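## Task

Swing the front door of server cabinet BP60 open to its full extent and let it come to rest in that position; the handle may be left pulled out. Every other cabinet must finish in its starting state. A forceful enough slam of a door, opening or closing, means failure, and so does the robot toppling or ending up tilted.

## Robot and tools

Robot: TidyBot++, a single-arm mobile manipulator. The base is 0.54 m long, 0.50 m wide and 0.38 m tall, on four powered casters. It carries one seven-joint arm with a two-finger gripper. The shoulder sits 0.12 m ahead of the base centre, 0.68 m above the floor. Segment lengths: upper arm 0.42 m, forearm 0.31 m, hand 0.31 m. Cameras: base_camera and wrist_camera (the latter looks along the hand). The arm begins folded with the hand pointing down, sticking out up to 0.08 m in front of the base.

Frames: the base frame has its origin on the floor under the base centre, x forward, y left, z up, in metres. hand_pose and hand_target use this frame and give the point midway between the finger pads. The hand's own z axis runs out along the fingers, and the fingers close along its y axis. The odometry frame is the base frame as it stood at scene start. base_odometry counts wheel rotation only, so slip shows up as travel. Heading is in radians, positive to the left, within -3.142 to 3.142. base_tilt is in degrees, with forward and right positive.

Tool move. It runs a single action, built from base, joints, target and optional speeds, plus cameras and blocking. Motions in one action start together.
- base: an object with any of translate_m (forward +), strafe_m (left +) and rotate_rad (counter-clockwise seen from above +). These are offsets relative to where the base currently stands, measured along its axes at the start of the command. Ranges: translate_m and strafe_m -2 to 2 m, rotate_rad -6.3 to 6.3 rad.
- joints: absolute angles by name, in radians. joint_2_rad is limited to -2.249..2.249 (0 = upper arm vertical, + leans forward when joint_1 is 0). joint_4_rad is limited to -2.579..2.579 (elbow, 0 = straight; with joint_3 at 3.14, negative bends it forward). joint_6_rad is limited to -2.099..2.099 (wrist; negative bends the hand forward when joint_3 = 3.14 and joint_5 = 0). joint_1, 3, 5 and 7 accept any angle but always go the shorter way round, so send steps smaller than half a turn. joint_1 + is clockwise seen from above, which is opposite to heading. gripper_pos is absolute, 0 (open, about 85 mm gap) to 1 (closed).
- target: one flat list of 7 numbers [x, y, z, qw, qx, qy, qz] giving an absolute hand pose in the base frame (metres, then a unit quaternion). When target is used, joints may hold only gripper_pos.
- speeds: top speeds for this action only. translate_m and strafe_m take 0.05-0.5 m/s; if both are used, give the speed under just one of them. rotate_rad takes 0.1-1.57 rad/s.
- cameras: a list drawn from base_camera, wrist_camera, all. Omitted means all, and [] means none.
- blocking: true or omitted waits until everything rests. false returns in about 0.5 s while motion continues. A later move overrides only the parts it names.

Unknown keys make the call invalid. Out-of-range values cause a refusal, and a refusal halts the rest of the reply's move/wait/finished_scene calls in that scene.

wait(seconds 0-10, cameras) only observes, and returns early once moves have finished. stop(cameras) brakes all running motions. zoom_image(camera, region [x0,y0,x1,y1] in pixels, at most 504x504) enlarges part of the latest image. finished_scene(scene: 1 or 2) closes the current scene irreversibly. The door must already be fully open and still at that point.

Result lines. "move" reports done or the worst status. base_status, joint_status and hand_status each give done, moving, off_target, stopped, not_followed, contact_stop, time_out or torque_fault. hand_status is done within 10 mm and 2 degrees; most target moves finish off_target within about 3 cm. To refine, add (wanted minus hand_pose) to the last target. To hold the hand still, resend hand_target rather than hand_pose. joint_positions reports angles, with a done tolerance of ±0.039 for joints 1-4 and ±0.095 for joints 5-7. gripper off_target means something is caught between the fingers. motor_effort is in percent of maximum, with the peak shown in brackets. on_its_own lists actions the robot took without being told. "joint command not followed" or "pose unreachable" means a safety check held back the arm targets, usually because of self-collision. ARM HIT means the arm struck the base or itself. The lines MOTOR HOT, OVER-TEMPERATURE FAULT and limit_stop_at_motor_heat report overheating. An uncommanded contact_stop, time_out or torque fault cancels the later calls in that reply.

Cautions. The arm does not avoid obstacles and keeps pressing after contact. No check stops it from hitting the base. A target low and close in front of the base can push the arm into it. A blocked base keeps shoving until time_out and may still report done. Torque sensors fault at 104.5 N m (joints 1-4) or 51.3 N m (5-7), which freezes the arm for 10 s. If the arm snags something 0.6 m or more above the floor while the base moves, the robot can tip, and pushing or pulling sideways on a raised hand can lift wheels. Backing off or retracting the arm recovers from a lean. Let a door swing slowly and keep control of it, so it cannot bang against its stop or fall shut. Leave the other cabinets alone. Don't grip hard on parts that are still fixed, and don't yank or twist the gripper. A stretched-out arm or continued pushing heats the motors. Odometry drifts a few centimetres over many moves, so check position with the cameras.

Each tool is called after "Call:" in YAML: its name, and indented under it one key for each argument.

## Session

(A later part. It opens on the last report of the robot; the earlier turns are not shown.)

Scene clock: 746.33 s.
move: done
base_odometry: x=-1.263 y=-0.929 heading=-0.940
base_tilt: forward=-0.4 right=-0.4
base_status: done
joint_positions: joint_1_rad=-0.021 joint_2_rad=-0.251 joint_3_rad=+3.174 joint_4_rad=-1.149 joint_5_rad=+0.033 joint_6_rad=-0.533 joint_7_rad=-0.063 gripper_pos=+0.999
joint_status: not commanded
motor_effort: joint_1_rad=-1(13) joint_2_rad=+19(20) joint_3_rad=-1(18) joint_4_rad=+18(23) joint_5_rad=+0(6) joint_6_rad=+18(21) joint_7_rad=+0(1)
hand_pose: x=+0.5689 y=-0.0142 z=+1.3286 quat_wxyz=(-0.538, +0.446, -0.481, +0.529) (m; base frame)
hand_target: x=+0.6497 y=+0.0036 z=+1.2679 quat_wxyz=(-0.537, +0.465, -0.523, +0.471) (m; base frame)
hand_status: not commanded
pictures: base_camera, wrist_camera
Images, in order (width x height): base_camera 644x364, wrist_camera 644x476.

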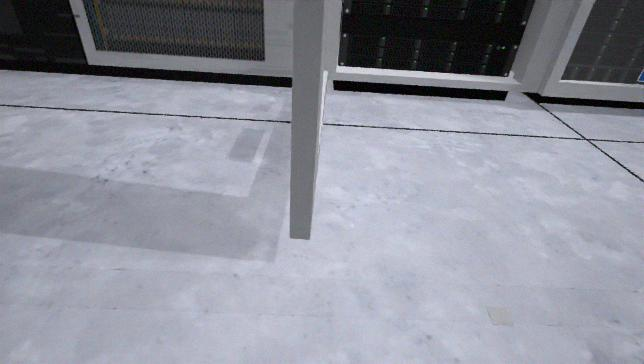

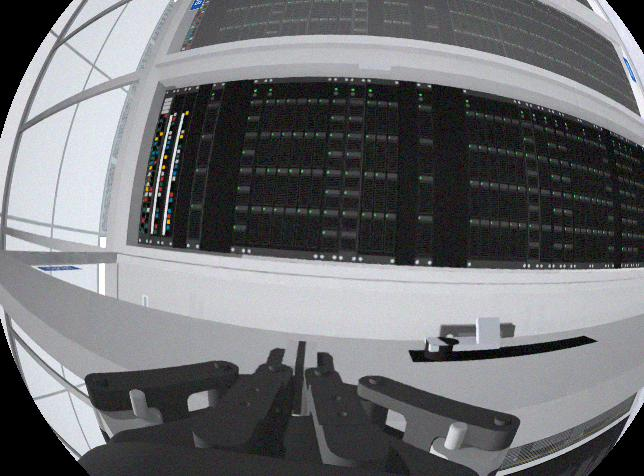

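Call:
move:
  base: {"strafe_m": 0.12, "translate_m": -0.03}
  speeds: {"strafe_m": 0.09}
  cameras: ["base_camera", "wrist_camera"]

Scene clock: 799.63 s.
move: done
base_odometry: x=-1.184 y=-0.834 heading=-0.940
base_tilt: forward=-0.4 right=-0.4
base_status: done
joint_positions: joint_1_rad=-0.017 joint_2_rad=-0.118 joint_3_rad=+3.187 joint_4_rad=-1.139 joint_5_rad=+0.033 joint_6_rad=-0.527 joint_7_rad=-0.063 gripper_pos=+0.999
joint_status: not commanded
motor_effort: joint_1_rad=-6(8) joint_2_rad=-17(22) joint_3_rad=-8(10) joint_4_rad=+19(21) joint_5_rad=-2(3) joint_6_rad=+9(18) joint_7_rad=+0(1)
hand_pose: x=+0.6488 y=-0.0221 z=+1.2709 quat_wxyz=(-0.504, +0.473, -0.515, +0.507) (m; base frame)
hand_target: x=+0.6497 y=+0.0036 z=+1.2679 quat_wxyz=(-0.537, +0.465, -0.523, +0.471) (m; base frame)
hand_status: not commanded
pictures: base_camera, wrist_camera
Images, in order (width x height): base_camera 644x364, wrist_camera 644x476.

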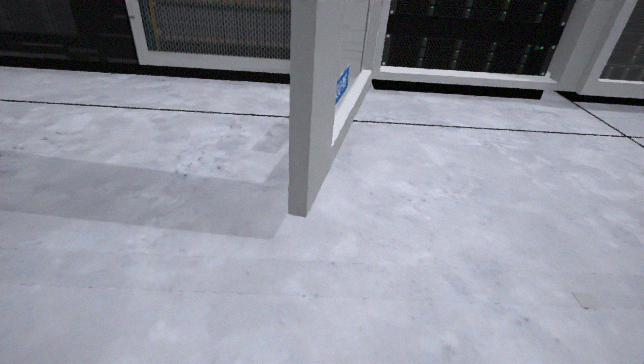

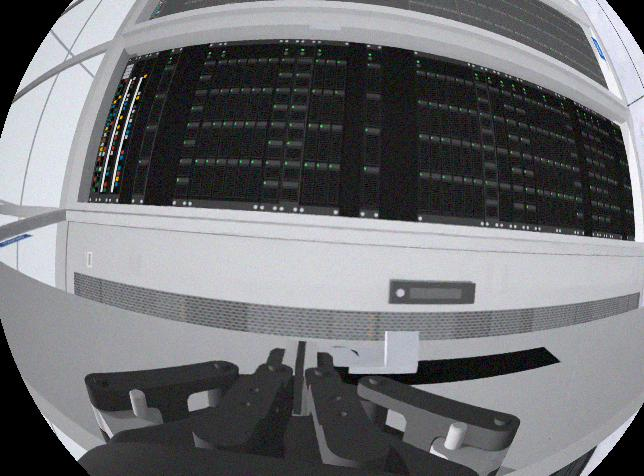

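Call:
move:
  base: {"strafe_m": 0.13, "translate_m": 0.02}
  speeds: {"strafe_m": 0.09}
  cameras: ["base_camera"]

Call:
move:
  base: {"strafe_m": 0.1, "translate_m": 0.03}
  speeds: {"strafe_m": 0.08}
  cameras: ["base_camera", "wrist_camera"]

Scene clock: 817.43 s.
move: done
base_odometry: x=-1.068 y=-0.774 heading=-0.941
base_tilt: forward=-0.4 right=-0.4
base_status: done
joint_positions: joint_1_rad=+0.098 joint_2_rad=-0.122 joint_3_rad=+3.309 joint_4_rad=-1.139 joint_5_rad=+0.033 joint_6_rad=-0.526 joint_7_rad=-0.063 gripper_pos=+0.999
joint_status: not commanded
motor_effort: joint_1_rad=-24(26) joint_2_rad=-18(20) joint_3_rad=-30(33) joint_4_rad=+17(22) joint_5_rad=-10(11) joint_6_rad=+6(14) joint_7_rad=-1(1)
hand_pose: x=+0.6268 y=-0.1533 z=+1.2727 quat_wxyz=(-0.446, +0.404, -0.569, +0.560) (m; base frame)
hand_target: x=+0.6497 y=+0.0036 z=+1.2679 quat_wxyz=(-0.537, +0.465, -0.523, +0.471) (m; base frame)
hand_status: not commanded
pictures: base_camera
Images, in order (width x height): base_camera 644x364.

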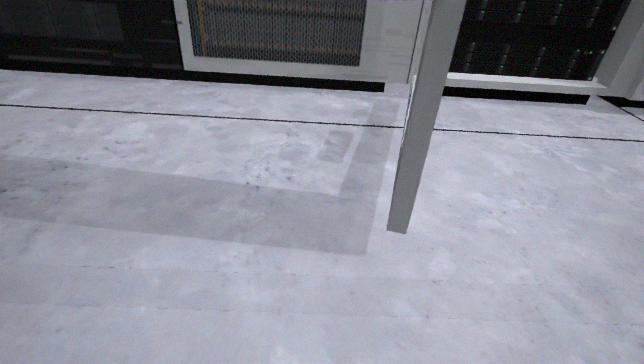

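Scene clock: 821.03 s.
move: time_out
base_odometry: x=-0.971 y=-0.739 heading=-0.945
base_tilt: forward=-0.4 right=-0.3
base_status: translate_m time_out (by the wheels' count: +0.029 of +0.030); strafe_m time_out (by the wheels' count: +0.098 of +0.100)
joint_positions: joint_1_rad=+0.171 joint_2_rad=-0.133 joint_3_rad=+3.378 joint_4_rad=-1.147 joint_5_rad=+0.064 joint_6_rad=-0.526 joint_7_rad=-0.063 gripper_pos=+0.999
joint_status: not commanded
motor_effort: joint_1_rad=-36(39) joint_2_rad=-12(19) joint_3_rad=-45(48) joint_4_rad=+23(24) joint_5_rad=-16(17) joint_6_rad=+13(16) joint_7_rad=-2(2)
hand_pose: x=+0.5926 y=-0.2324 z=+1.2730 quat_wxyz=(-0.396, +0.362, -0.596, +0.597) (m; base frame)
hand_target: x=+0.6497 y=+0.0036 z=+1.2679 quat_wxyz=(-0.537, +0.465, -0.523, +0.471) (m; base frame)
hand_status: not commanded
pictures: base_camera, wrist_camera
Images, in order (width x height): base_camera 644x364, wrist_camera 644x476.

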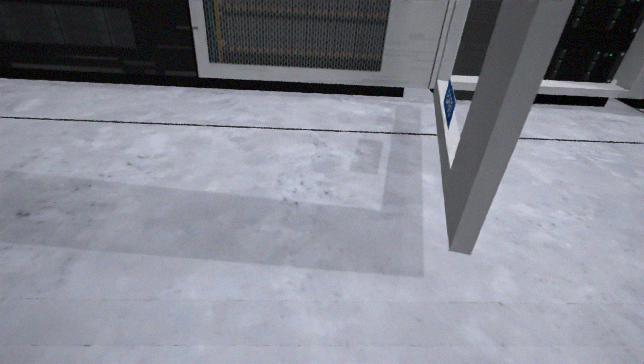

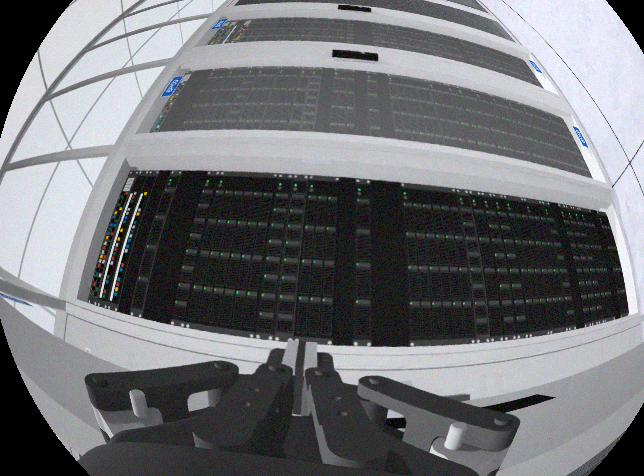

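Call:
move:
  base: {"strafe_m": -0.13}
  speeds: {"strafe_m": 0.08}
  cameras: ["base_camera"]

Call:
move:
  base: {"strafe_m": -0.1}
  speeds: {"strafe_m": 0.08}
  cameras: ["base_camera", "wrist_camera"]

Scene clock: 848.33 s.
move: done
base_odometry: x=-1.077 y=-0.816 heading=-0.945
base_tilt: forward=-0.4 right=-0.4
base_status: done
joint_positions: joint_1_rad=+0.020 joint_2_rad=-0.157 joint_3_rad=+3.224 joint_4_rad=-1.148 joint_5_rad=+0.064 joint_6_rad=-0.530 joint_7_rad=-0.063 gripper_pos=+0.999
joint_status: not commanded
motor_effort: joint_1_rad=-7(36) joint_2_rad=-12(13) joint_3_rad=-10(44) joint_4_rad=+17(26) joint_5_rad=-3(16) joint_6_rad=+9(18) joint_7_rad=+0(2)
hand_pose: x=+0.6242 y=-0.0678 z=+1.2847 quat_wxyz=(-0.483, +0.448, -0.524, +0.540) (m; base frame)
hand_target: x=+0.6497 y=+0.0036 z=+1.2679 quat_wxyz=(-0.537, +0.465, -0.523, +0.471) (m; base frame)
hand_status: not commanded
pictures: base_camera
Images, in order (width x height): base_camera 644x364.

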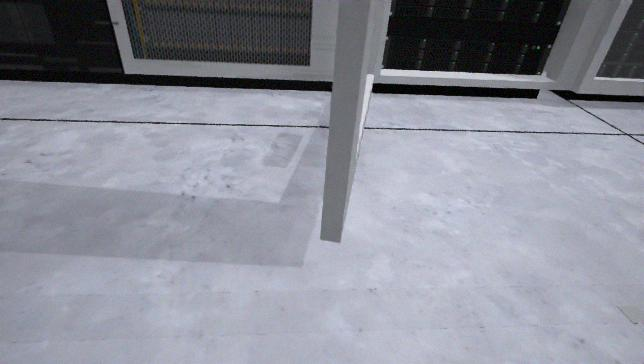

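Scene clock: 850.10 s.
move: done
base_odometry: x=-1.158 y=-0.875 heading=-0.944
base_tilt: forward=-0.4 right=-0.4
base_status: done
joint_positions: joint_1_rad=-0.025 joint_2_rad=-0.141 joint_3_rad=+3.174 joint_4_rad=-1.148 joint_5_rad=+0.053 joint_6_rad=-0.530 joint_7_rad=-0.063 gripper_pos=+0.999
joint_status: not commanded
motor_effort: joint_1_rad=+0(9) joint_2_rad=-16(17) joint_3_rad=-1(12) joint_4_rad=+19(20) joint_5_rad=+1(4) joint_6_rad=+9(10) joint_7_rad=+1(1)
hand_pose: x=+0.6371 y=-0.0137 z=+1.2768 quat_wxyz=(-0.505, +0.477, -0.505, +0.511) (m; base frame)
hand_target: x=+0.6497 y=+0.0036 z=+1.2679 quat_wxyz=(-0.537, +0.465, -0.523, +0.471) (m; base frame)
hand_status: not commanded
pictures: base_camera, wrist_camera
Images, in order (width x height): base_camera 644x364, wrist_camera 644x476.

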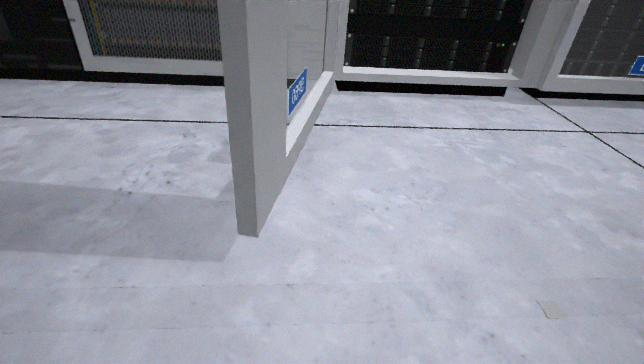

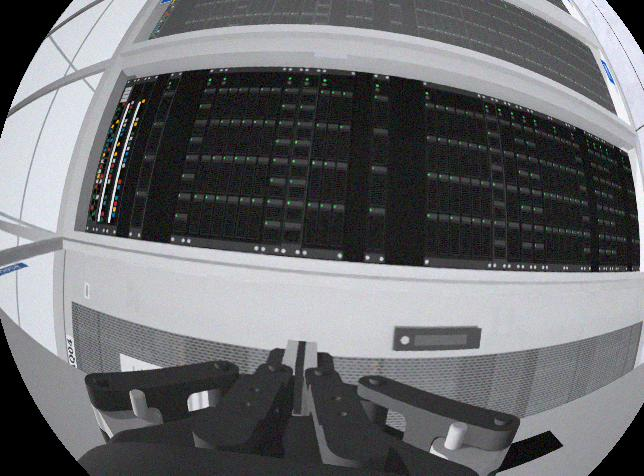

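Call:
zoom_image:
  camera: "base_camera"
  region: [180, 0, 420, 260]

Scaled by 1.938.

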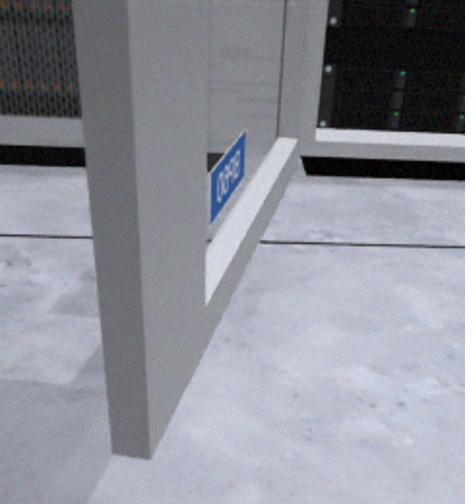

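Call:
zoom_image:
  camera: "base_camera"
  region: [440, 0, 644, 200]

Scaled by 2.471.

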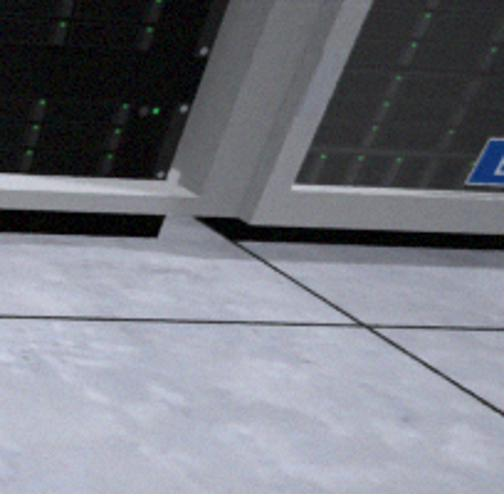

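Call:
move:
  base: {"strafe_m": 0.05}
  speeds: {"strafe_m": 0.06}
  cameras: ["base_camera", "wrist_camera"]

Scene clock: 1111.53 s.
move: done
base_odometry: x=-1.117 y=-0.845 heading=-0.945
base_tilt: forward=-0.4 right=-0.4
base_status: done
joint_positions: joint_1_rad=-0.022 joint_2_rad=-0.140 joint_3_rad=+3.181 joint_4_rad=-1.148 joint_5_rad=+0.053 joint_6_rad=-0.530 joint_7_rad=-0.063 gripper_pos=+0.999
joint_status: not commanded
motor_effort: joint_1_rad=-3(6) joint_2_rad=-16(18) joint_3_rad=-5(8) joint_4_rad=+18(20) joint_5_rad=-1(2) joint_6_rad=+9(9) joint_7_rad=+0(1)
hand_pose: x=+0.6371 y=-0.0194 z=+1.2769 quat_wxyz=(-0.503, +0.474, -0.508, +0.514) (m; base frame)
hand_target: x=+0.6497 y=+0.0036 z=+1.2679 quat_wxyz=(-0.537, +0.465, -0.523, +0.471) (m; base frame)
hand_status: not commanded
pictures: base_camera, wrist_camera
Images, in order (width x height): base_camera 644x364, wrist_camera 644x476.

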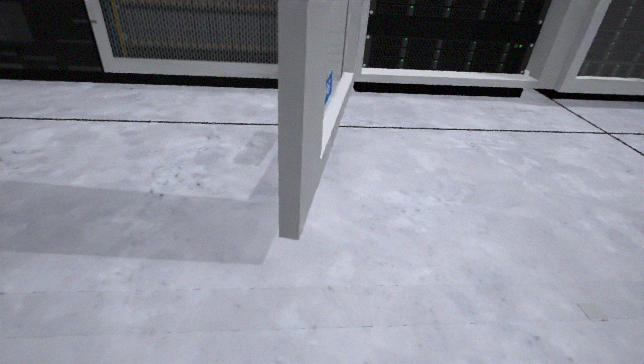

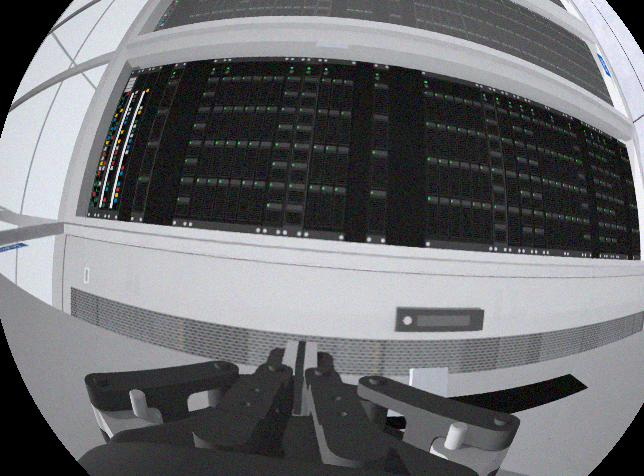

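Call:
move:
  base: {"strafe_m": 0.06}
  speeds: {"strafe_m": 0.06}
  cameras: ["base_camera", "wrist_camera"]

Scene clock: 1117.27 s.
move: done
base_odometry: x=-1.069 y=-0.810 heading=-0.945
base_tilt: forward=-0.4 right=-0.3
base_status: done
joint_positions: joint_1_rad=+0.023 joint_2_rad=-0.139 joint_3_rad=+3.234 joint_4_rad=-1.148 joint_5_rad=+0.053 joint_6_rad=-0.530 joint_7_rad=-0.063 gripper_pos=+0.999
joint_status: not commanded
motor_effort: joint_1_rad=-10(13) joint_2_rad=-15(18) joint_3_rad=-14(17) joint_4_rad=+20(20) joint_5_rad=-4(6) joint_6_rad=+10(11) joint_7_rad=+0(1)
hand_pose: x=+0.6343 y=-0.0737 z=+1.2758 quat_wxyz=(-0.479, +0.448, -0.533, +0.535) (m; base frame)
hand_target: x=+0.6497 y=+0.0036 z=+1.2679 quat_wxyz=(-0.537, +0.465, -0.523, +0.471) (m; base frame)
hand_status: not commanded
pictures: base_camera, wrist_camera
Images, in order (width x height): base_camera 644x364, wrist_camera 644x476.

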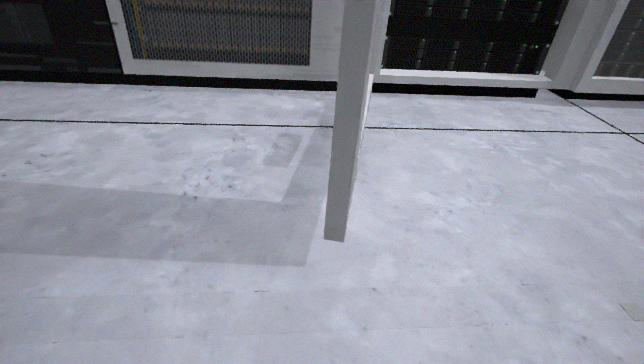

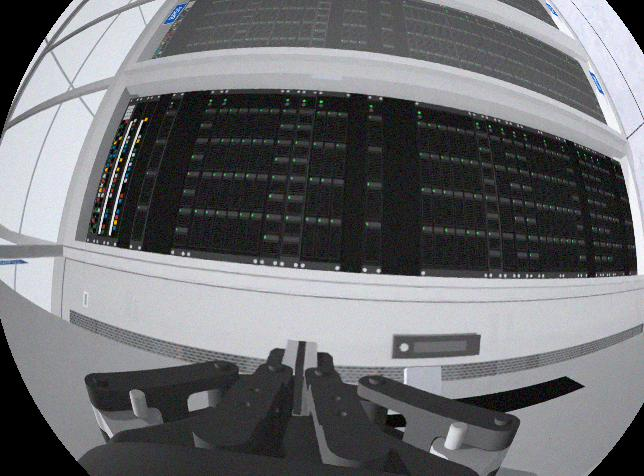

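Call:
zoom_image:
  camera: "base_camera"
  region: [240, 0, 460, 130]

Call:
zoom_image:
  camera: "wrist_camera"
  region: [0, 230, 504, 476]

Scaled by 2.291.

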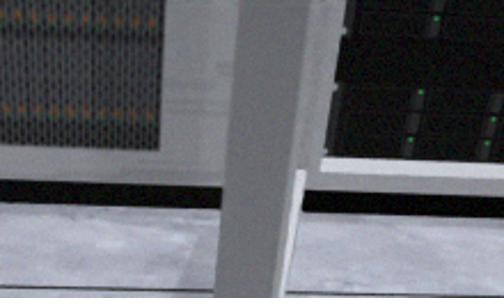

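Scaled by 1.000.

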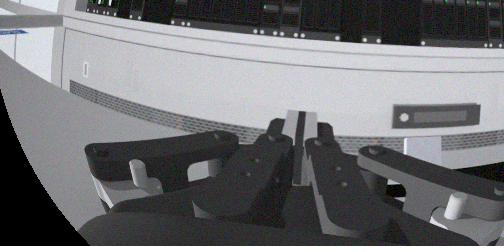

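Call:
move:
  base: {"strafe_m": -0.11}
  speeds: {"strafe_m": 0.08}
  cameras: ["base_camera"]

Call:
move:
  base: {"strafe_m": -0.16, "translate_m": -0.05}
  speeds: {"strafe_m": 0.2}
  cameras: ["base_camera", "wrist_camera"]

Scene clock: 1150.63 s.
move: done
base_odometry: x=-1.158 y=-0.875 heading=-0.945
base_tilt: forward=-0.4 right=-0.4
base_status: done
joint_positions: joint_1_rad=-0.025 joint_2_rad=-0.139 joint_3_rad=+3.174 joint_4_rad=-1.148 joint_5_rad=+0.051 joint_6_rad=-0.530 joint_7_rad=-0.063 gripper_pos=+0.999
joint_status: not commanded
motor_effort: joint_1_rad=+0(12) joint_2_rad=-16(17) joint_3_rad=-1(16) joint_4_rad=+19(20) joint_5_rad=+1(5) joint_6_rad=+9(10) joint_7_rad=+0(1)
hand_pose: x=+0.6383 y=-0.0131 z=+1.2760 quat_wxyz=(-0.506, +0.477, -0.506, +0.510) (m; base frame)
hand_target: x=+0.6497 y=+0.0036 z=+1.2679 quat_wxyz=(-0.537, +0.465, -0.523, +0.471) (m; base frame)
hand_status: not commanded
pictures: base_camera
Images, in order (width x height): base_camera 644x364.

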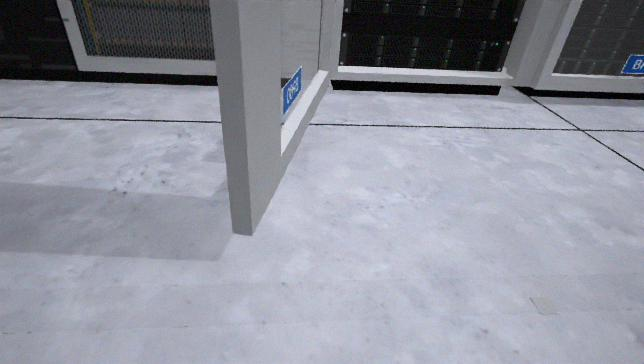

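Scene clock: 1152.23 s.
move: done
base_odometry: x=-1.317 y=-0.928 heading=-0.945
base_tilt: forward=-0.4 right=-0.4
base_status: done
joint_positions: joint_1_rad=-0.028 joint_2_rad=-0.137 joint_3_rad=+3.172 joint_4_rad=-1.148 joint_5_rad=+0.051 joint_6_rad=-0.530 joint_7_rad=-0.063 gripper_pos=+0.999
joint_status: not commanded
motor_effort: joint_1_rad=+0(1) joint_2_rad=-16(19) joint_3_rad=-1(3) joint_4_rad=+19(20) joint_5_rad=+1(1) joint_6_rad=+9(9) joint_7_rad=+0(1)
hand_pose: x=+0.6392 y=-0.0103 z=+1.2752 quat_wxyz=(-0.507, +0.479, -0.505, +0.508) (m; base frame)
hand_target: x=+0.6497 y=+0.0036 z=+1.2679 quat_wxyz=(-0.537, +0.465, -0.523, +0.471) (m; base frame)
hand_status: not commanded
pictures: base_camera, wrist_camera
Images, in order (width x height): base_camera 644x364, wrist_camera 644x476.

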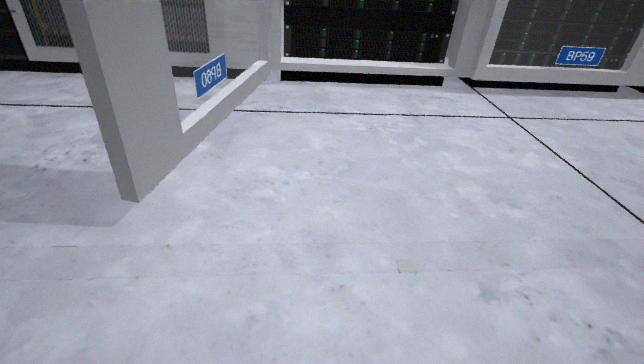

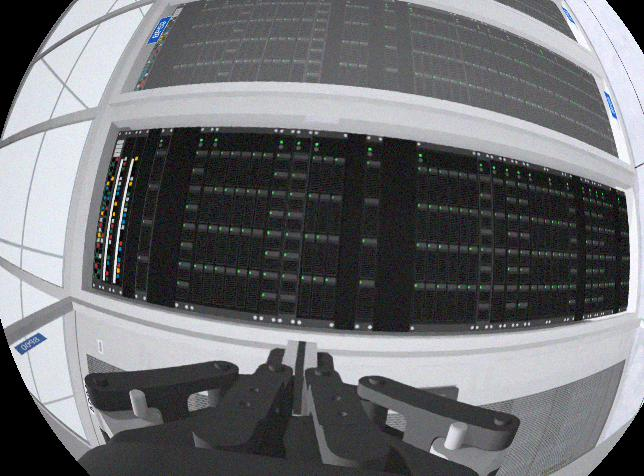

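Call:
zoom_image:
  camera: "base_camera"
  region: [80, 0, 380, 220]

Call:
zoom_image:
  camera: "base_camera"
  region: [344, 0, 644, 220]

Scaled by 1.680.

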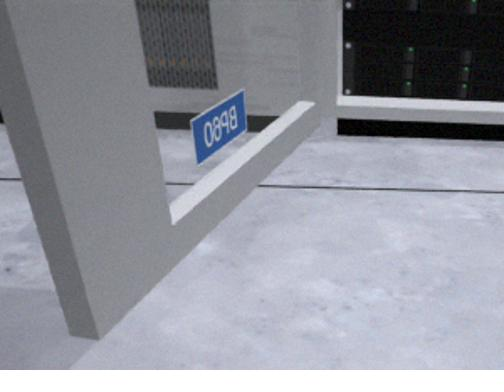

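Scaled by 1.680.

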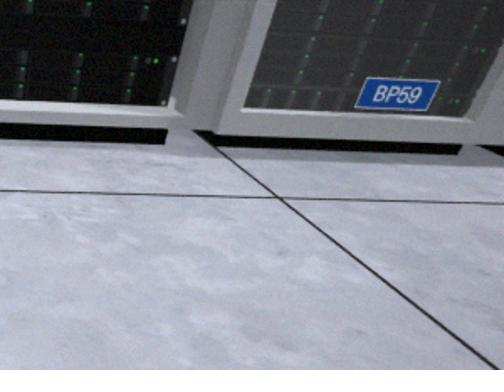

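Call:
finished_scene:
  scene: 2

The scene is finished: the task was done.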